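# Put bottles on ledges matching their cap colours

## Task

Set every bottle upright on the wall ledge whose label strip has the same colour as that bottle's cap, with the bottle's entire base resting on the ledge.

## Robot and tools

Robot: two seven-joint arms, left_arm and right_arm, each ending in a two-finger parallel gripper. Both arms face +x. left_arm sits on the +y side; these names do not follow image left and right. Equal joint values on the two arms give mirror-image postures.

Frame: all positions are in metres in one scene frame. Its origin lies on the plane z = 0, directly under the point halfway between the two arm bases, which are 0.70 m above it. +z is up, +x is forward. Orientations are quaternions written w first (qw, qx, qy, qz). In gripper terms, the fingers point along the gripper's +z axis and close along its y axis. end_effector_position is the point between the closed finger pads, just under 1 cm behind the tips. While closing, the tips move about 17 mm further along +z, mostly while the pads are more than 70 mm apart. Reported hand position and orientation can be a few cm off, worse at long reach.

Row format: every command row has 16 numbers covering both arms, even when only one arm should move. The order is left_arm x, y, z, qw, qx, qy, qz, opening, then right_arm in the same order. x, y, z and the quaternion are an absolute target pose for that gripper in the scene frame, not an offset. Opening runs from -1 (closed) to +1 (fully open, 0.145 m) and is a commanded value, not an increment. Going from fully open to closed takes at least about 0.5 s. To keep an arm still, resend its whole pose from the last result before it stopped, plus its wanted opening, in every call. A 0 opening is a real command, so resend the present opening to leave a gripper alone. To keep an orientation, resend the same target quaternion rather than the drifted reported one. Commanding the measured pose can ease or end a press.

execute_actions(actions, cameras): actions is a list of actions. Each action is a table of up to 15 rows of 16 numbers, one row per control step of 1/30 s. A short table repeats its last row for the rest of the 15 steps, so one action lasts 0.5 s. A target more than 0.6 m from a gripper's current position, along any of that gripper's own axes, gets the action refused for both arms. If the first action is malformed or fails that check against the last reported state, the whole call is refused. An empty list just returns the state and images. cameras picks images: cam_high, cam_low; omitted or null or ["all"] gives all, [] gives none. An unknown name invalidates the call.

move(target, speed, blend, opening_speed, blocking, cameras): drives each gripper in a straight line from its Hand target to the pose given. target is one 16-number row or a list of up to 15 rows, with no 0.6 m limit. speed is in m/s, from 0.002 to 1.1, default 0.25; turning is capped at twice that in rad/s. It can be one value or one per target. blend (m) rounds corners at intermediate targets. opening_speed (at least 0.2 per second on the -1..1 scale) ramps finger commands. A changed opening on a later target is applied on arrival, with all arms paused. Moves last at least 0.5 s and are cut at 10 s. Paths do not avoid obstacles or the other arm, and grippers lag, stray or overshoot speed, especially with a nearly straight arm. Faster moves hit harder, and targets past a contact press harder. blocking=false returns after about 0.5 s while the move continues; a new move replaces the old one. The result adds a move: line. done means at rest within 3 mm and 2 degrees. off_target, moving, held and fault name arms; unnamed arms are done. limits=paced means the commanded pose was clipped, and limits=held means steps were withheld. Neither done nor off_target tells you about contact.

wait(seconds 0-10): lets time pass with the last commands held. stop(): brakes a running move and needs room to do so. zoom_image(camera cam_high or cam_low, region [x0,y0,x1,y1] px, at most 504x504): gives a closer look at the latest image. read_manual(section "licences") returns URDF licence texts only. finished_scene(scene 1 or 2) ends the scene for good. Scene 1 is practice and may be skipped. Verify the goal holds with the robot let go before calling it.

Result lines: each call returns per-arm end_effector_position, end_effector_quat_wxyz, Hand target (where the arm is actually sent, possibly short of your command, so send the rest next), Tool commands, Joint positions (last value is finger opening in m), grip_measured (opening on the -1..1 scale), and Joint velocities ("within noise" when still). Joint torques follow joint order and include gravity, offsets and noise; numbers 3 and 4 wrap at ±28 N m. Action calls also list positions at some steps. Camera images are 896x504; calibration is in the prompt and may be slightly off.

Control notes: each step clips orientation to within 32 degrees of the measured one. Big wrist turns can swing the elbow. To hold a bottle, command an opening clearly below grip_measured; further below squeezes harder, up to about 10 N per pad, for objects up to about 11 cm. The clearance check may stop arms getting near each other, but not gripper against gripper.

Avoid: dropping bottles, releasing them while moving, knocking anything out of the work area (ends the scene), and fast impacts or hard pushes. Avoid any contact or squeeze between the two arms, including closing on the other gripper's fingers. Avoid holding loads or stretched poses for long: motors heat, a MOTOR HOT line appears at 85 °C, and an OVER-TEMPERATURE FAULT at 100 °C stops the arm for 30-60 s. Loose objects may get small random pushes. While you think, the simulation keeps running.

Each tool is called after "Call:" as a command line: name --argument value for each argument, lists and objects as JSON in quotes; but a table of rows of numbers goes row by row, as --pt "numbers of a row", without its own name.

## Session

Call:
zoom_image --camera "cam_high" --region '[420, 200, 700, 420]'

Call:
zoom_image --camera "cam_low" --region '[320, 120, 640, 400]'

There is no camera image to zoom into. zoom_image works after the next result that has camera images. Camera images come with the result of a call that names cameras in "cameras".

There is no camera image to zoom into. zoom_image works after the next result that has camera images. Camera images come with the result of a call that names cameras in "cameras".

Call:
execute_actions --actions '[]'

Call:
zoom_image --camera "cam_high" --region '[420, 200, 700, 420]'

Call:
zoom_image --camera "cam_low" --region '[320, 120, 640, 400]'

Scene clock: 0.00 s.
left_arm: end_effector_position=(+0.2239, +0.1828, +0.6144) grip_measured=+1.00 end_effector_quat_wxyz=(-0.319, +0.395, -0.515, +0.691) | right_arm: end_effector_position=(+0.4009, -0.1655, +0.3728) grip_measured=+1.00 end_effector_quat_wxyz=(+0.260, +0.265, +0.837, +0.401)
Joint positions: left_arm=[-1.106 0.942 0.535 2.339 -0.48 -0.199 -0.367 0.145] | right_arm=[0.583 0.619 -0.841 0.925 -1.182 -0.496 -0.047 0.145]
Joint velocities: within noise
Joint torques (N m): no reading
Motor temperatures (°C): left_arm=[20 21 22 20 21 23 21] | right_arm=[20 23 22 19 20 19 21]
Hand target: left_arm +0.2239, +0.1828, +0.6144; -0.319, +0.395, -0.515, +0.691 | right_arm +0.4009, -0.1655, +0.3728; +0.260, +0.265, +0.837, +0.401
Tool commands: left_gripper/opening=+1.0 right_gripper/opening=+1.0

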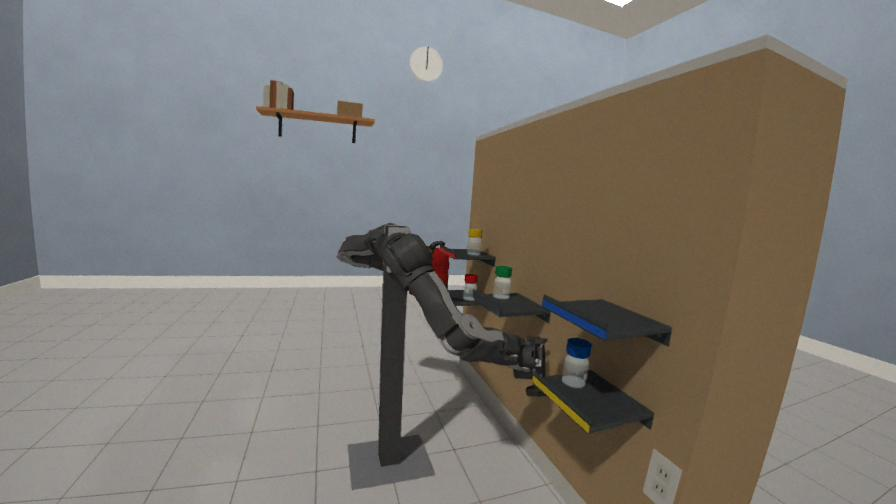

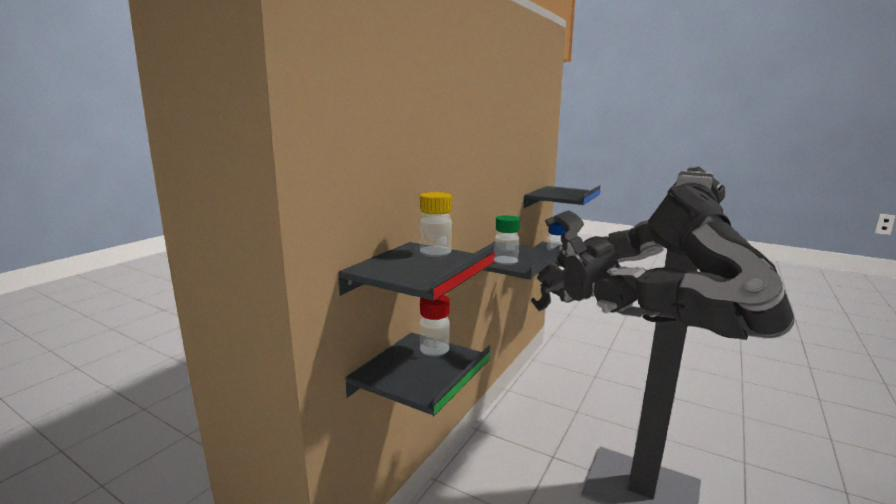

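Scaled by 1.800 from the camera's 896x504 image, which has a finer 1280x720 frame.

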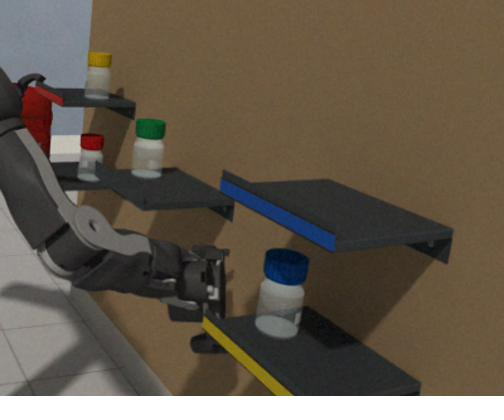

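Scaled by 1.575 from the camera's 896x504 image, which has a finer 1280x720 frame.

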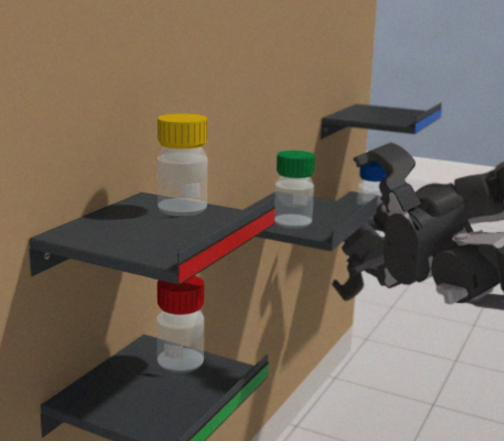

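Call:
move --pt "0.25 0.19 0.52 0 0.7071 0 0.7071 0.35 0.28 -0.23 0.43 0 0.7071 0 0.7071 0.35" --pt "0.27 0.185 0.43 0 0.7071 0 0.7071 0.35 0.265 -0.321 0.495 0.0923 0.7010 -0.0923 0.7010 0.35" --pt "0.36 0.185 0.44 0 0.7071 0 0.7071 0.35 0.265 -0.321 0.495 0.0923 0.7010 -0.0923 0.7010 0.35" --speed 0.25

Call:
zoom_image --camera "cam_high" --region '[480, 260, 660, 420]'

Scene clock: 62.53 s.
left_arm: end_effector_position=(+0.3600, +0.1854, +0.4418) grip_measured=+0.35 end_effector_quat_wxyz=(-0.001, +0.705, +0.002, +0.709) | right_arm: end_effector_position=(+0.2653, -0.3210, +0.4959) grip_measured=+0.35 end_effector_quat_wxyz=(+0.092, +0.700, -0.089, +0.703)
Joint positions: left_arm=[-0.022 0.414 -0.344 1.465 0.393 -0.26 -0.28 0.101] | right_arm=[-0.578 0.527 0.261 1.86 0.589 -0.201 -0.187 0.101]
Joint velocities: within noise
Joint torques (N m): left_arm=[4.95 2.2 0.7 4.22 0.07 -0.57 0.2] | right_arm=[0.57 3.18 2.29 3.99 0.08 -0.3 -0.09]
Motor temperatures (°C): left_arm=[20 21 22 22 21 23 21] | right_arm=[22 23 22 20 20 19 21]
Hand target: left_arm +0.3600, +0.1850, +0.4400; +0.000, +0.707, +0.000, +0.707 | right_arm +0.2650, -0.3210, +0.4950; +0.092, +0.701, -0.092, +0.701
Off the commanded pose: left_arm 0.002 m, 0 deg | right_arm 0.001 m, 0 deg.
move: done

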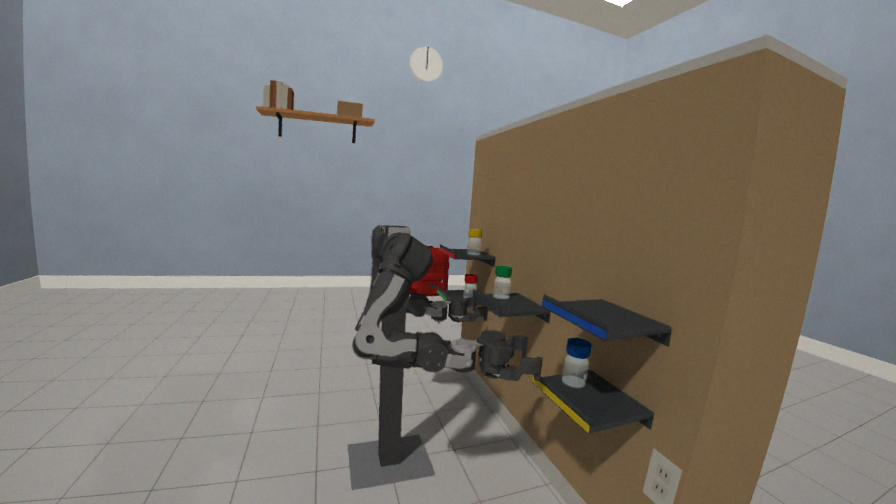

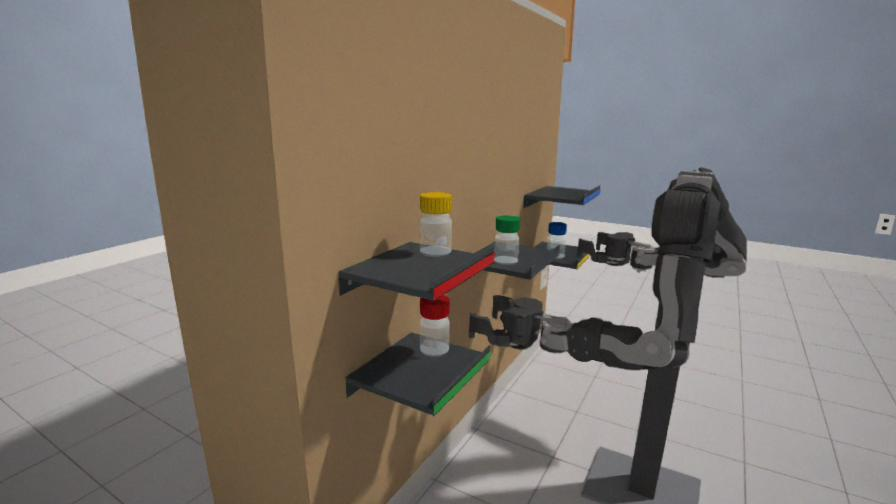

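Scaled by 2.800 from the camera's 896x504 image, which has a finer 1280x720 frame.

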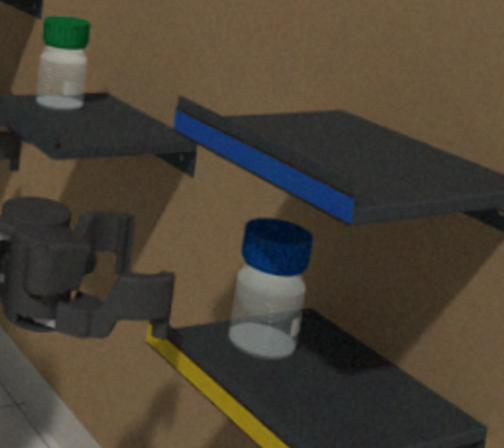

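Call:
move --pt "0.36 0.185 0.70 0 0.7071 0 0.7071 0.35 0.386 -0.353 0.495 0.0923 0.7010 -0.0923 0.7010 0.35" --pt "0.27 0.285 0.695 -0.0923 0.7010 0.0923 0.7010 0.35 0.386 -0.353 0.495 0.0923 0.7010 -0.0923 0.7010 0.35" --speed '[0.16,0.2]'

Call:
zoom_image --camera "cam_high" --region '[500, 280, 660, 420]'

Call:
zoom_image --camera "cam_low" --region '[400, 160, 640, 320]'

Scene clock: 72.77 s.
left_arm: end_effector_position=(+0.2710, +0.2857, +0.6953) grip_measured=+0.35 end_effector_quat_wxyz=(-0.061, +0.705, +0.060, +0.704) | right_arm: end_effector_position=(+0.3860, -0.3545, +0.4973) grip_measured=+0.35 end_effector_quat_wxyz=(+0.094, +0.699, -0.096, +0.703)
Joint positions: left_arm=[-0.257 0.803 0.711 2.432 1.238 0.751 -0.52 0.101] | right_arm=[0.088 0.602 0.027 1.336 0.602 -0.096 -0.114 0.101]
Joint velocities: within noise
Joint torques (N m): left_arm=[1.75 3.94 1.89 1.74 -0.11 -0.64 0.23] | right_arm=[3.76 5.26 1.54 3.17 -0.03 -0.47 0.16]
Motor temperatures (°C): left_arm=[21 21 22 22 21 23 21] | right_arm=[22 23 22 20 20 19 21]
Hand target: left_arm +0.2708, +0.2858, +0.6950; -0.060, +0.705, +0.061, +0.704 | right_arm +0.3860, -0.3530, +0.4949; +0.092, +0.701, -0.092, +0.701
Off the commanded pose: left_arm 0.001 m, 5 deg | right_arm 0.003 m, 1 deg.
joint read past its limit (left arm) — joint 4 (elbow), upper limit, where the elbow is as bent as it goes.
joint sent to its limit (left arm) — joint 4 (elbow), upper limit, where the elbow is as bent as it goes. The joint targets are off in orientation, not in position.
move: off_target (left_arm)

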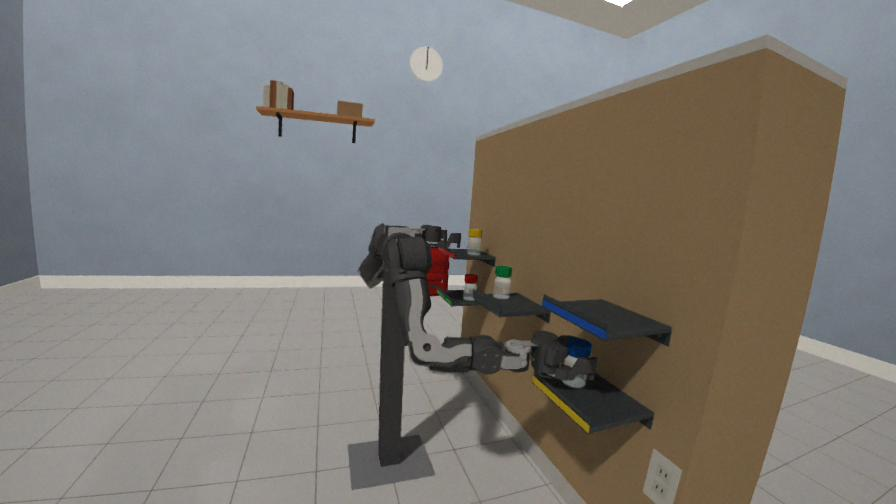

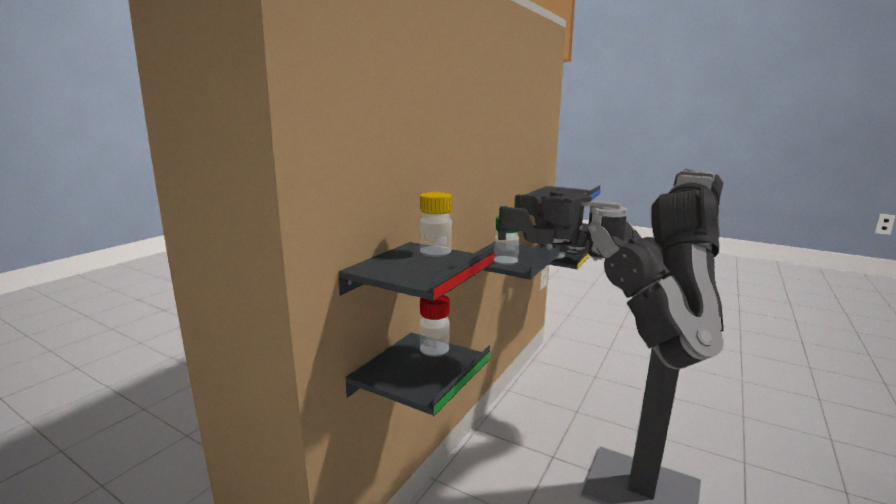

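Scaled by 3.150 from the camera's 896x504 image, which has a finer 1280x720 frame.

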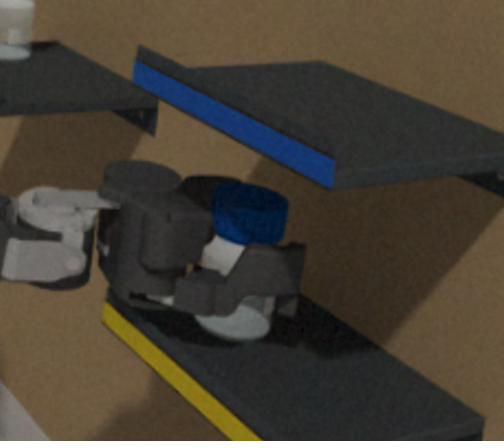

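Scaled by 2.100 from the camera's 896x504 image, which has a finer 1280x720 frame.

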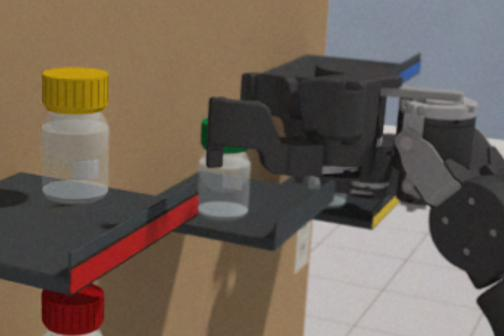

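Call:
move --pt "0.393 0.316 0.695 -0.0923 0.7010 0.0923 0.7010 0.35 0.377 -0.351 0.495 0.0923 0.7010 -0.0923 0.7010 0.35" --pt "0.393 0.316 0.695 -0.0923 0.7010 0.0923 0.7010 0.35 0.377 -0.351 0.495 0.0923 0.7010 -0.0923 0.7010 -0.9" --speed 0.14 --opening_speed 0.8

Call:
zoom_image --camera "cam_high" --region '[500, 280, 660, 420]'

Call:
zoom_image --camera "cam_low" --region '[360, 160, 560, 320]'

Call:
zoom_image --camera "cam_high" --region '[430, 200, 530, 280]'

Scene clock: 94.17 s.
left_arm: end_effector_position=(+0.3921, +0.3177, +0.6967) grip_measured=+0.35 end_effector_quat_wxyz=(-0.095, +0.700, +0.095, +0.702) | right_arm: end_effector_position=(+0.3776, -0.3497, +0.4942) grip_measured=-0.26 end_effector_quat_wxyz=(+0.091, +0.702, -0.090, +0.701)
Joint positions: left_arm=[0.482 0.915 -0.062 1.841 1.059 0.578 -0.57 0.101] | right_arm=[0.037 0.602 0.04 1.381 0.602 -0.096 -0.117 0.056]
Joint velocities: within noise
Joint torques (N m): left_arm=[6.47 4.47 1.58 2.35 -0.14 -0.67 0.25] | right_arm=[3.52 5.5 3.38 4.16 0.1 -0.42 -0.09]
Motor temperatures (°C): left_arm=[21 22 23 21 21 24 21] | right_arm=[22 24 22 20 20 20 21]
Hand target: left_arm +0.3930, +0.3160, +0.6949; -0.092, +0.701, +0.092, +0.701 | right_arm +0.3770, -0.3511, +0.4950; +0.092, +0.701, -0.092, +0.701
Off the commanded pose: left_arm 0.003 m, 0 deg | right_arm 0.002 m, 0 deg.
move: done

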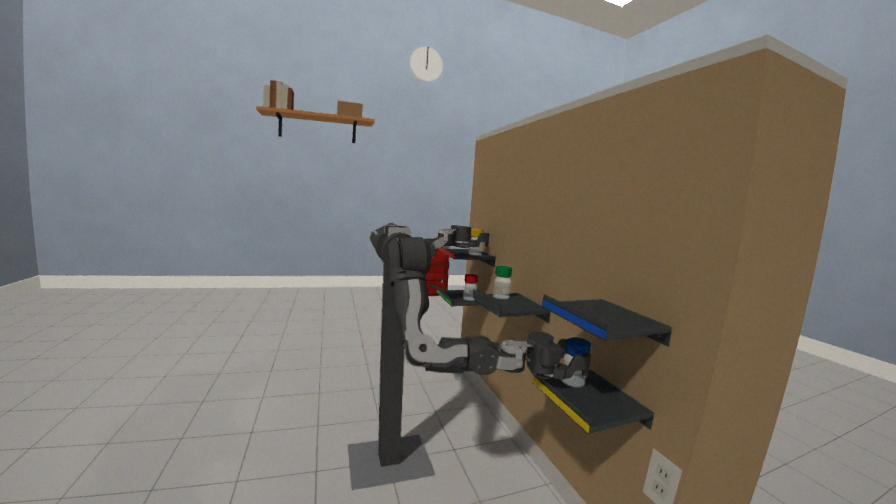

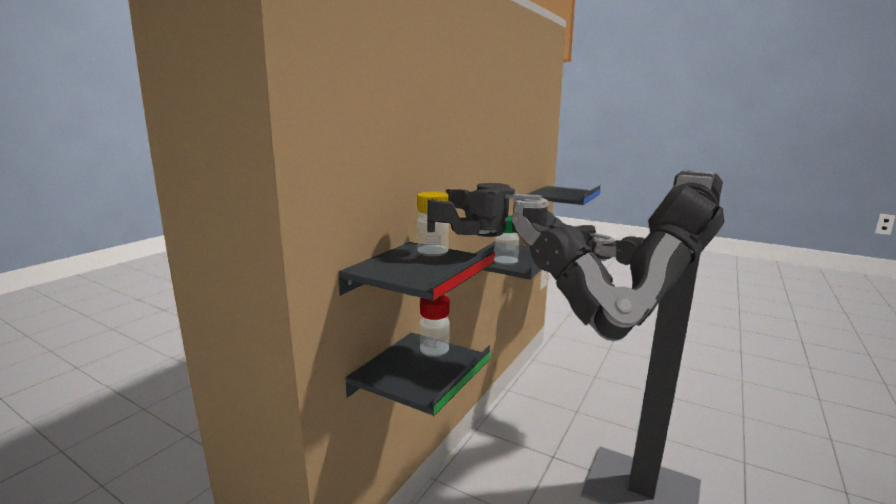

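Scaled by 3.150 from the camera's 896x504 image, which has a finer 1280x720 frame.

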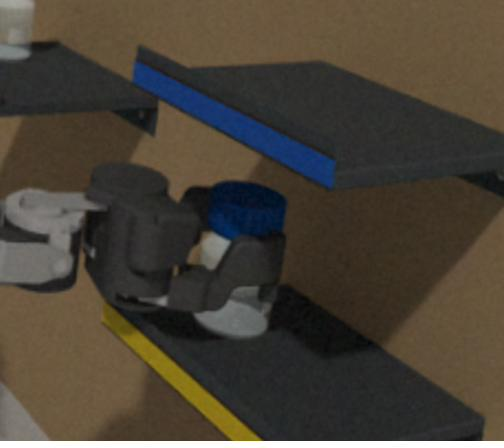

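Scaled by 2.520 from the camera's 896x504 image, which has a finer 1280x720 frame.

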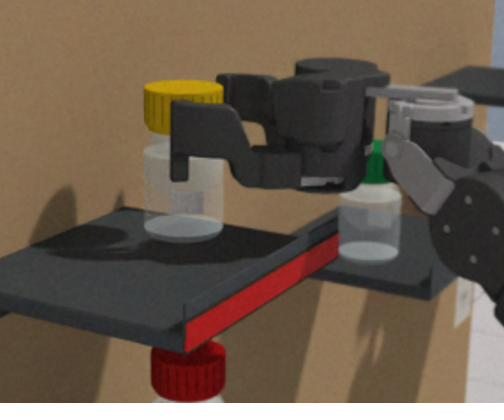

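Scaled by 5.040 from the camera's 896x504 image, which has a finer 1280x720 frame.

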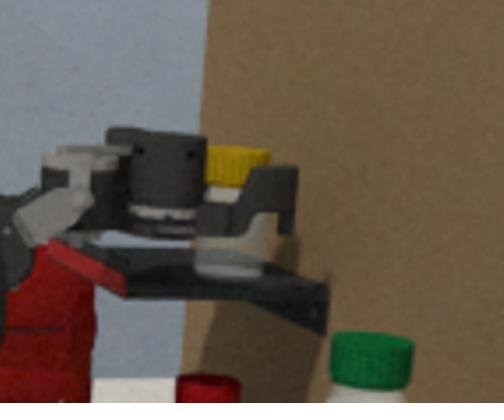

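Call:
move --pt "0.396 0.337 0.695 -0.0923 0.7010 0.0923 0.7010 0.35 0.377 -0.351 0.528 0.0923 0.7010 -0.0923 0.7010 -0.9" --pt "0.405 0.338 0.695 -0.0923 0.7010 0.0923 0.7010 0.35 0.25 -0.312 0.53 0.0923 0.7010 -0.0923 0.7010 -0.9" --pt "0.405 0.338 0.695 -0.0923 0.7010 0.0923 0.7010 -0.9 0.26 -0.205 0.53 0 0.7071 0 0.7071 -0.9" --speed '[0.08,0.13,0.2]' --opening_speed 0.8

Call:
zoom_image --camera "cam_low" --region '[360, 160, 660, 320]'

Call:
zoom_image --camera "cam_high" --region '[430, 200, 630, 400]'

Scene clock: 149.37 s.
left_arm: end_effector_position=(+0.4039, +0.3395, +0.6970) grip_measured=-0.32 end_effector_quat_wxyz=(-0.096, +0.699, +0.093, +0.702) | right_arm: end_effector_position=(+0.2596, -0.2046, +0.5272) grip_measured=-0.26 end_effector_quat_wxyz=(-0.002, +0.711, +0.001, +0.703)
Joint positions: left_arm=[0.528 0.964 -0.097 1.719 1.054 0.521 -0.47 0.052] | right_arm=[-0.621 0.471 0.055 2.188 0.416 -0.028 -0.221 0.056]
Joint velocities: within noise
Joint torques (N m): left_arm=[7.27 4.31 1.78 2.13 -0.05 -0.63 0.19] | right_arm=[0.7 1.75 1.83 4.82 -0.12 -0.54 -0.1]
Motor temperatures (°C): left_arm=[23 22 23 21 21 24 21] | right_arm=[21 24 23 21 20 20 21]
Hand target: left_arm +0.4050, +0.3379, +0.6950; -0.092, +0.701, +0.092, +0.701 | right_arm +0.2600, -0.2050, +0.5299; +0.000, +0.707, +0.000, +0.707
Off the commanded pose: left_arm 0.003 m, 0 deg | right_arm 0.003 m, 1 deg.
move: done

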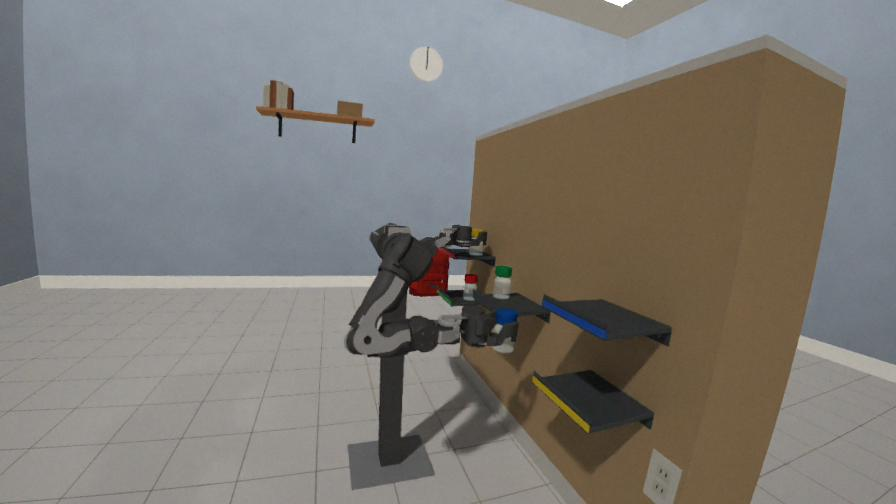

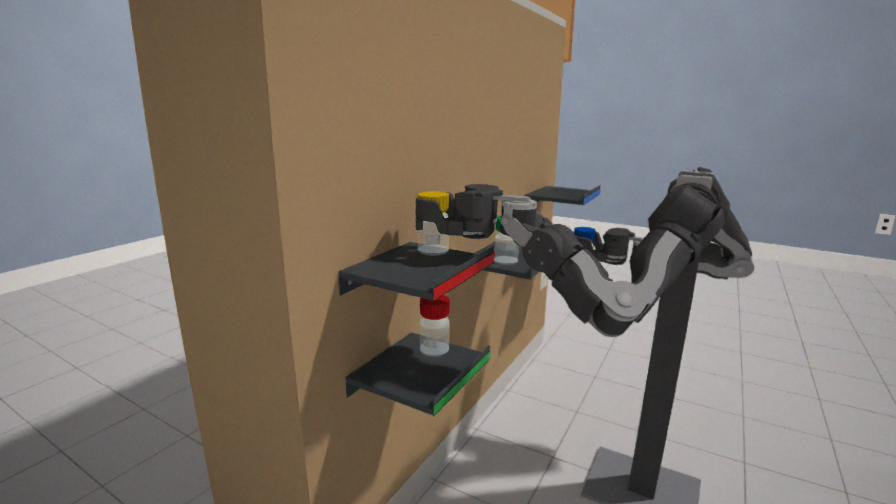

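Scaled by 1.680 from the camera's 896x504 image, which has a finer 1280x720 frame.

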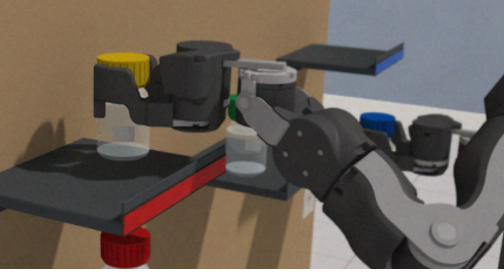

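Scaled by 2.520 from the camera's 896x504 image, which has a finer 1280x720 frame.

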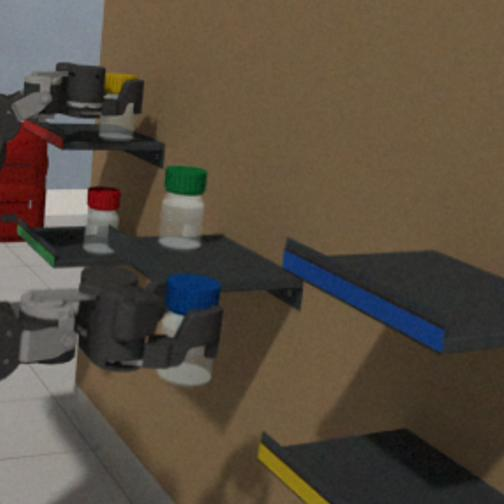

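Call:
move --pt "0.405 0.338 0.735 -0.0923 0.7010 0.0923 0.7010 -0.9 0.36 -0.205 0.535 0 0.7071 0 0.7071 -0.9" --pt "0.27 0.30 0.735 -0.0923 0.7010 0.0923 0.7010 -0.9 0.36 -0.205 0.735 0 0.7071 0 0.7071 -0.9" --pt "0.265 0.18 0.70 0 0.7071 0 0.7071 -0.9 0.28 -0.22 0.74 0 0.7071 0 0.7071 -0.9" --pt "0.265 -0.066 0.645 0 0.7071 0 0.7071 -0.9 0.275 -0.345 0.74 0.0923 0.7010 -0.0923 0.7010 -0.9" --speed '[0.12,0.16,0.18,0.18]'

Call:
zoom_image --camera "cam_low" --region '[360, 140, 660, 320]'

Call:
zoom_image --camera "cam_high" --region '[430, 180, 630, 380]'

Scene clock: 184.97 s.
left_arm: end_effector_position=(+0.2653, -0.0670, +0.6436) grip_measured=-0.56 end_effector_quat_wxyz=(+0.018, +0.696, -0.021, +0.718) | right_arm: end_effector_position=(+0.2759, -0.3447, +0.7379) grip_measured=-0.26 end_effector_quat_wxyz=(+0.091, +0.704, -0.093, +0.698)
Joint positions: left_arm=[0.567 -0.164 -1.291 1.965 0.589 0.623 -1.576 0.033] | right_arm=[-0.274 1.032 0.938 2.214 1.45 0.785 -0.527 0.056]
Joint velocities: within noise
Joint torques (N m): left_arm=[5.29 -3.68 1.05 4.14 -0.44 -0.15 -0.06] | right_arm=[1.78 5.47 4.15 1.14 -0.26 -0.42 0.17]
Motor temperatures (°C): left_arm=[24 23 23 21 21 24 21] | right_arm=[21 23 22 22 20 20 21]
Hand target: left_arm +0.2651, -0.0657, +0.6448; +0.018, +0.694, -0.017, +0.719 | right_arm +0.2750, -0.3450, +0.7399; +0.092, +0.701, -0.092, +0.701
Off the commanded pose: left_arm 0.002 m, 4 deg | right_arm 0.002 m, 1 deg.
joint read past its limit (left arm) — joint 2 (shoulder roll), lower limit.
joint sent to its limit (left arm) — joint 2 (shoulder roll), lower limit; joint 7 (wrist yaw), lower limit. The joint targets are off in orientation, not in position.
move: off_target (left_arm); limits=paced

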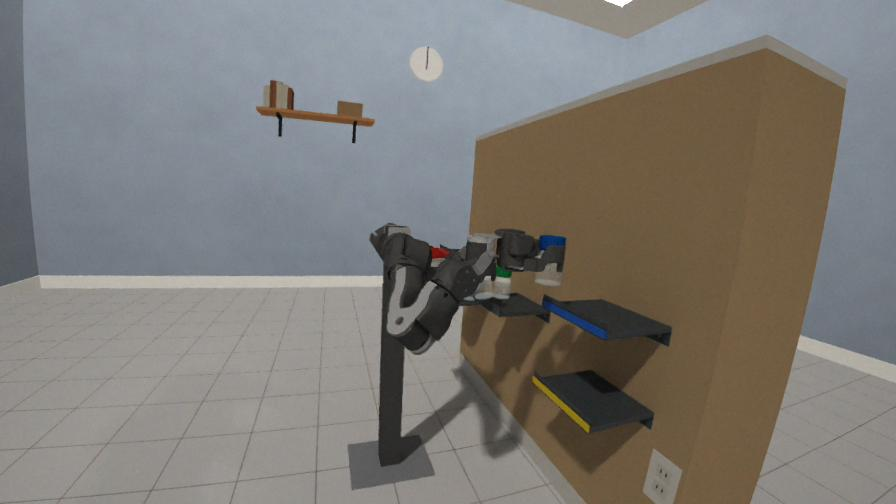

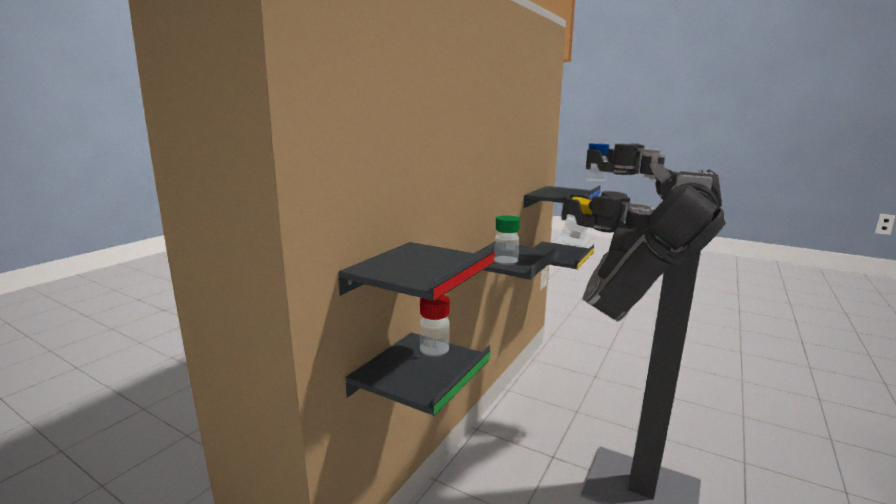

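Scaled by 1.680 from the camera's 896x504 image, which has a finer 1280x720 frame.

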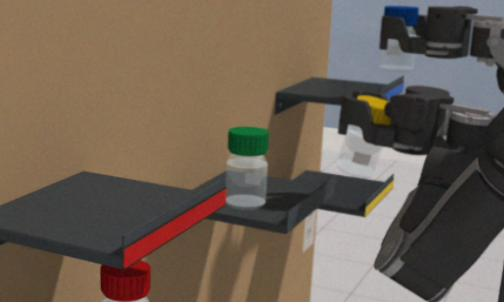

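Scaled by 2.520 from the camera's 896x504 image, which has a finer 1280x720 frame.

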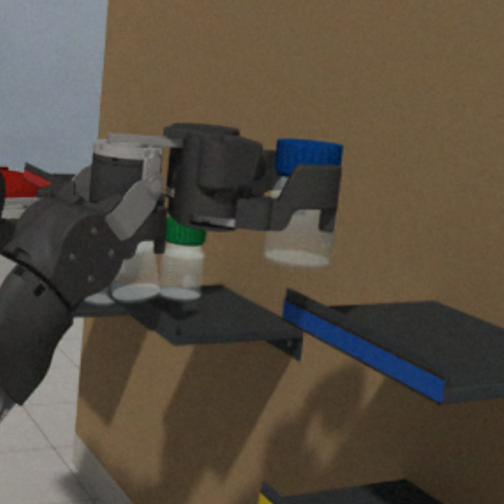

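Call:
zoom_image --camera "cam_low" --region '[530, 130, 660, 260]'

Call:
zoom_image --camera "cam_high" --region '[460, 230, 560, 310]'

Scaled by 3.877 from the camera's 896x504 image, which has a finer 1280x720 frame.

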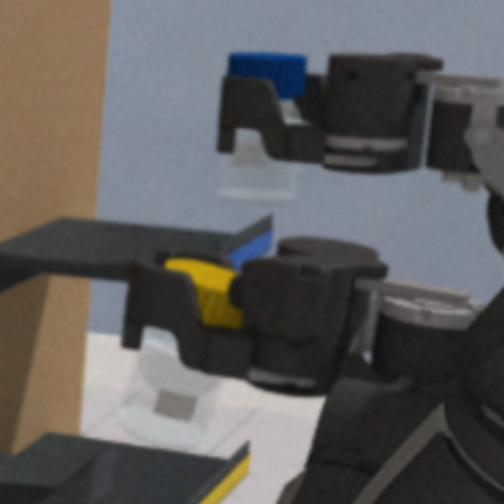

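Scaled by 5.040 from the camera's 896x504 image, which has a finer 1280x720 frame.

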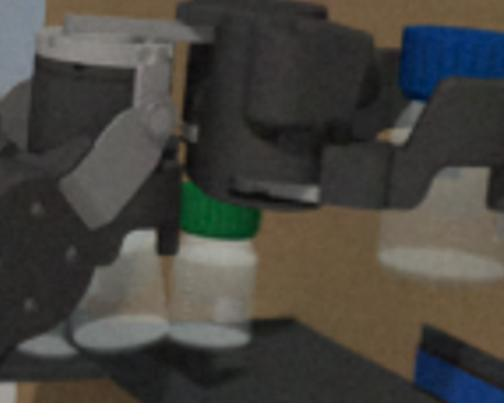

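Call:
move --pt "0.275 -0.066 0.65 0.1093 0.7653 -0.1349 0.6197 -1 0.385 -0.385 0.74 0.0923 0.7010 -0.0923 0.7010 -0.9" --pt "0.34 -0.068 0.65 0.1093 0.7653 -0.1349 0.6197 -1 0.388 -0.388 0.705 0.0923 0.7010 -0.0923 0.7010 -0.9" --speed 0.12

Call:
zoom_image --camera "cam_low" --region '[460, 130, 660, 290]'

Call:
zoom_image --camera "cam_high" --region '[460, 210, 680, 350]'

Scene clock: 222.47 s.
left_arm: end_effector_position=(+0.3401, -0.0673, +0.6485) grip_measured=-0.56 end_effector_quat_wxyz=(+0.106, +0.767, -0.135, +0.618) | right_arm: end_effector_position=(+0.3879, -0.3875, +0.7035) grip_measured=-0.26 end_effector_quat_wxyz=(+0.101, +0.701, -0.079, +0.701)
Joint positions: left_arm=[0.9 0.042 -1.014 1.901 1.225 0.691 -1.275 0.033] | right_arm=[-1.311 1.644 1.322 1.624 1.559 0.017 -0.379 0.056]
Joint velocities: within noise
Joint torques (N m): left_arm=[8.14 -1.99 2.09 2.99 -0.39 -0.4 0.23] | right_arm=[3.76 2.15 5.42 0.12 -0.07 -0.65 -0.14]
Motor temperatures (°C): left_arm=[23 22 23 22 22 24 21] | right_arm=[21 24 23 20 20 20 21]
Hand target: left_arm +0.3400, -0.0680, +0.6500; +0.109, +0.765, -0.135, +0.620 | right_arm +0.3879, -0.3881, +0.7049; +0.102, +0.698, -0.081, +0.704
Off the commanded pose: left_arm 0.002 m, 0 deg | right_arm 0.002 m, 2 deg.
joint sent to its limit (right arm) — joint 1 (shoulder pitch), lower limit; joint 5 (forearm roll), upper limit. The joint targets still meet the commanded pose.
move: done

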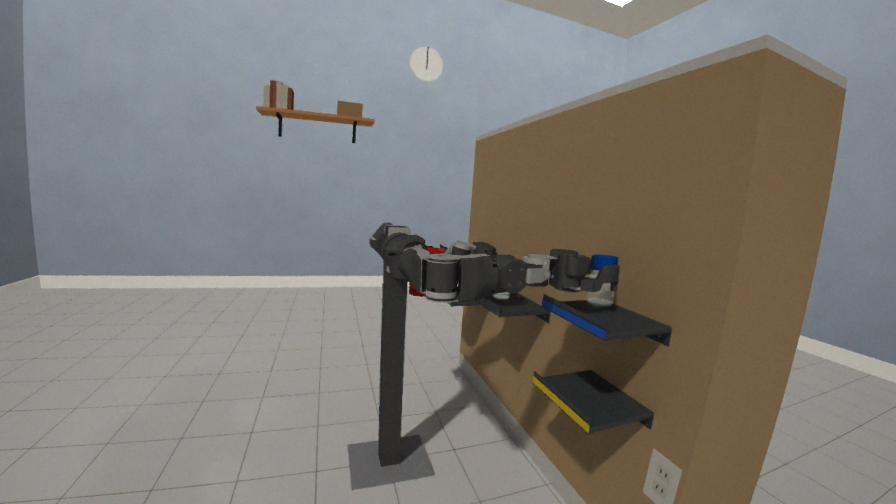

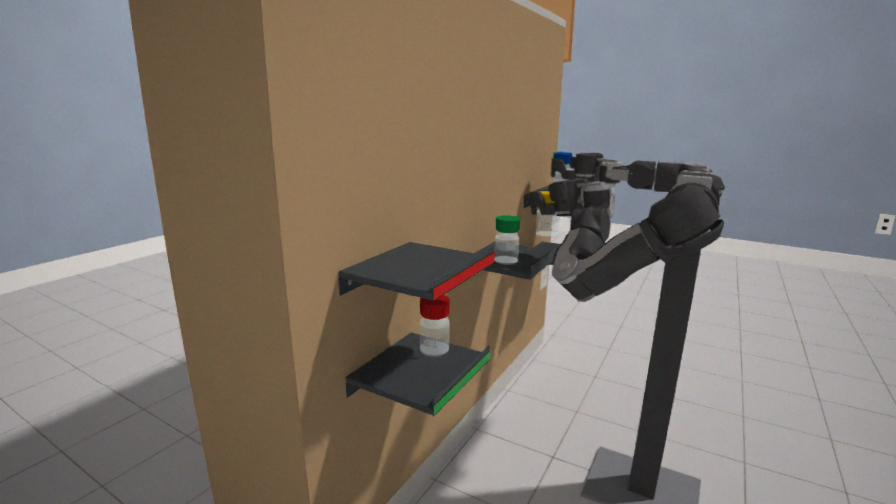

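Scaled by 2.520 from the camera's 896x504 image, which has a finer 1280x720 frame.

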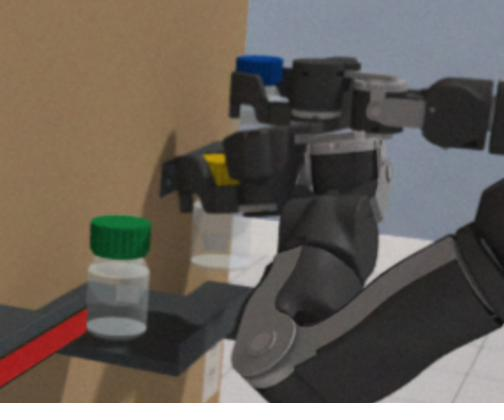

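Scaled by 2.291 from the camera's 896x504 image, which has a finer 1280x720 frame.

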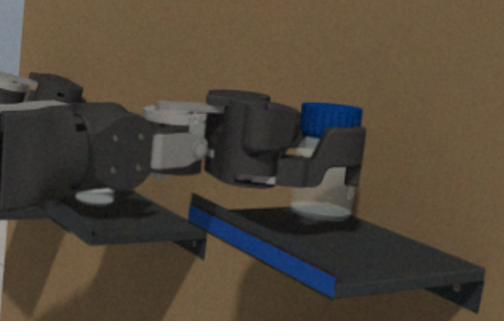

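Call:
move --pt "0.388 -0.068 0.645 0.1093 0.7653 -0.1349 0.6197 -1 0.388 -0.388 0.697 0.0923 0.7010 -0.0923 0.7010 -0.9" --pt "0.388 -0.068 0.62 0.1093 0.7653 -0.1349 0.6197 -1 0.388 -0.388 0.693 0.0923 0.7010 -0.0923 0.7010 -0.9" --speed '[0.1,0.05]'

Call:
zoom_image --camera "cam_low" --region '[460, 130, 660, 290]'

Call:
zoom_image --camera "cam_high" --region '[460, 210, 680, 350]'

Scene clock: 237.07 s.
left_arm: end_effector_position=(+0.3877, -0.0679, +0.6205) grip_measured=-0.56 end_effector_quat_wxyz=(+0.109, +0.767, -0.135, +0.618) | right_arm: end_effector_position=(+0.3877, -0.3880, +0.6937) grip_measured=-0.26 end_effector_quat_wxyz=(+0.101, +0.700, -0.081, +0.702)
Joint positions: left_arm=[0.957 0.104 -1.071 1.664 1.141 0.524 -1.009 0.033] | right_arm=[-1.311 1.644 1.274 1.624 1.559 -0.034 -0.382 0.056]
Joint velocities: within noise
Joint torques (N m): left_arm=[8.61 -1.31 1.99 2.76 -0.45 -0.61 0.23] | right_arm=[3.73 2.6 3.85 0.25 -0.08 -0.74 -0.17]
Motor temperatures (°C): left_arm=[25 22 23 22 22 24 21] | right_arm=[21 24 24 20 20 21 21]
Hand target: left_arm +0.3880, -0.0680, +0.6201; +0.109, +0.765, -0.135, +0.620 | right_arm +0.3878, -0.3881, +0.6929; +0.101, +0.698, -0.082, +0.704
Off the commanded pose: left_arm 0.001 m, 0 deg | right_arm 0.001 m, 2 deg.
joint sent to its limit (right arm) — joint 1 (shoulder pitch), lower limit; joint 5 (forearm roll), upper limit. The joint targets still meet the commanded pose.
move: done

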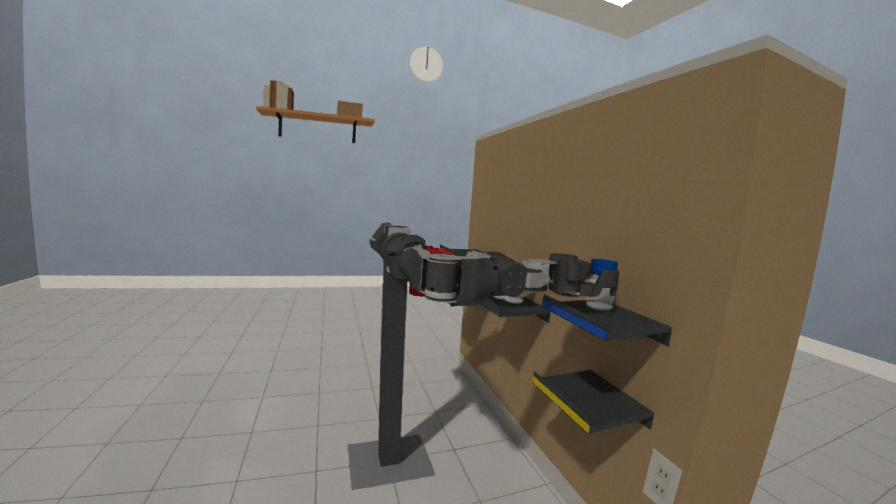

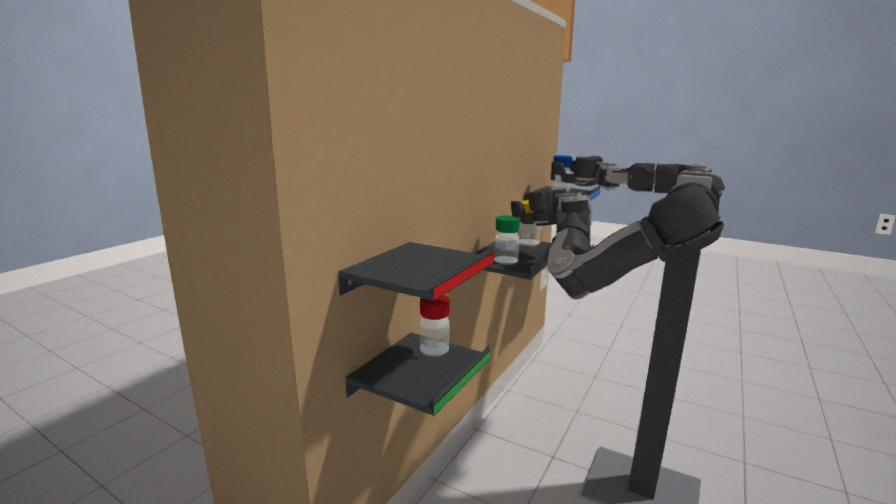

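Scaled by 2.520 from the camera's 896x504 image, which has a finer 1280x720 frame.

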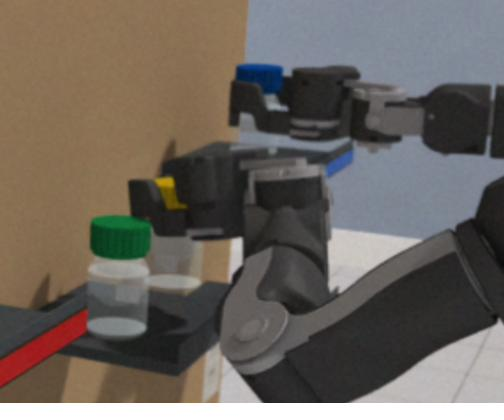

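Scaled by 2.291 from the camera's 896x504 image, which has a finer 1280x720 frame.

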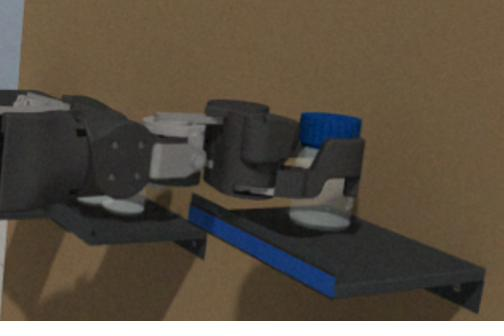

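Call:
move --target '[0.388,-0.068,0.606,0.1093,0.7653,-0.1349,0.6197,-1,0.388,-0.388,0.683,0.0923,0.7010,-0.0923,0.7010,-0.9]' --speed 0.03

Call:
zoom_image --camera "cam_low" --region '[480, 190, 600, 290]'

Call:
zoom_image --camera "cam_high" --region '[460, 210, 680, 350]'

Scene clock: 257.50 s.
left_arm: end_effector_position=(+0.3876, -0.0681, +0.6070) grip_measured=-0.56 end_effector_quat_wxyz=(+0.109, +0.766, -0.135, +0.619) | right_arm: end_effector_position=(+0.3878, -0.3878, +0.6866) grip_measured=-0.26 end_effector_quat_wxyz=(+0.099, +0.695, -0.083, +0.707)
Joint positions: left_arm=[0.935 0.118 -1.104 1.65 1.114 0.475 -0.987 0.033] | right_arm=[-1.311 1.647 1.232 1.623 1.559 -0.09 -0.385 0.056]
Joint velocities: within noise
Joint torques (N m): left_arm=[8.37 -1.25 1.91 2.76 -0.45 -0.6 0.23] | right_arm=[3.76 2.47 3.06 0.27 -0.08 -0.45 -0.16]
Motor temperatures (°C): left_arm=[26 22 23 22 22 24 21] | right_arm=[22 24 24 20 20 21 21]
Hand target: left_arm +0.3880, -0.0680, +0.6060; +0.109, +0.765, -0.135, +0.620 | right_arm +0.3878, -0.3880, +0.6830; +0.101, +0.699, -0.083, +0.703
Off the commanded pose: left_arm 0.001 m, 0 deg | right_arm 0.004 m, 2 deg.
joint sent to its limit (right arm) — joint 1 (shoulder pitch), lower limit; joint 5 (forearm roll), upper limit. The joint targets still meet the commanded pose.
move: off_target (right_arm)

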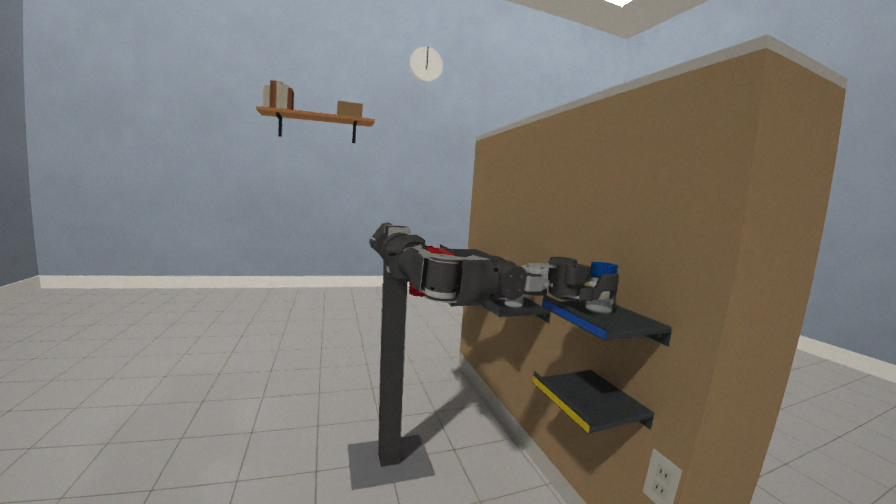

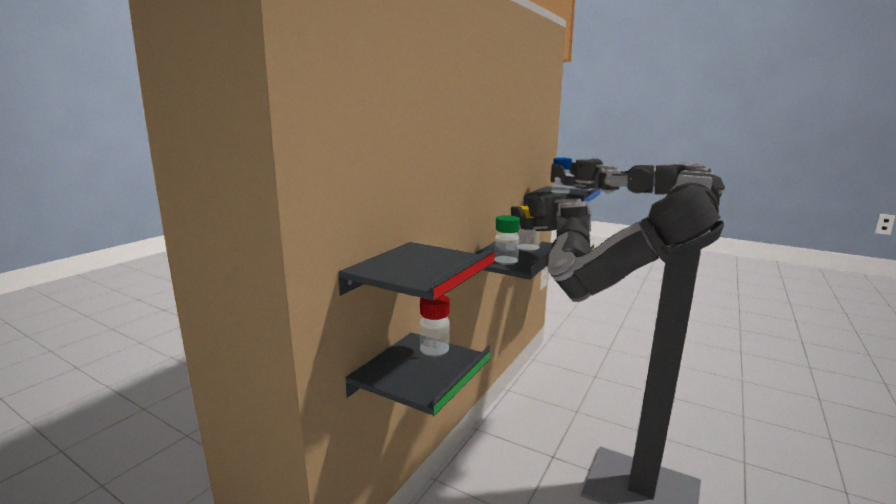

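Scaled by 4.200 from the camera's 896x504 image, which has a finer 1280x720 frame.

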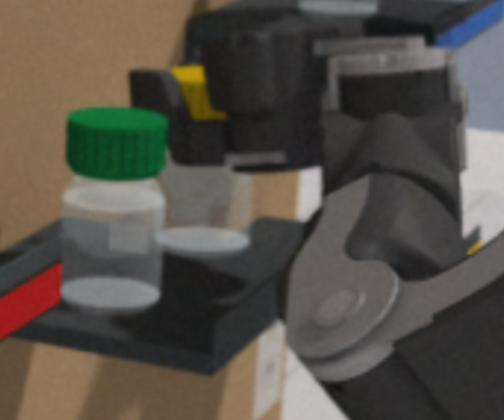

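Scaled by 2.291 from the camera's 896x504 image, which has a finer 1280x720 frame.

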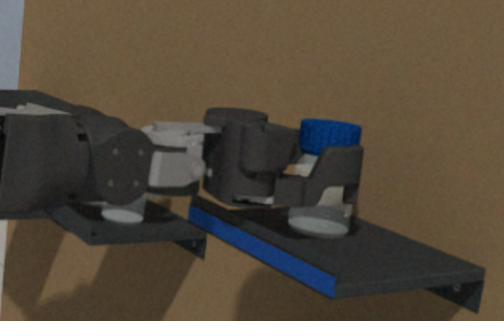

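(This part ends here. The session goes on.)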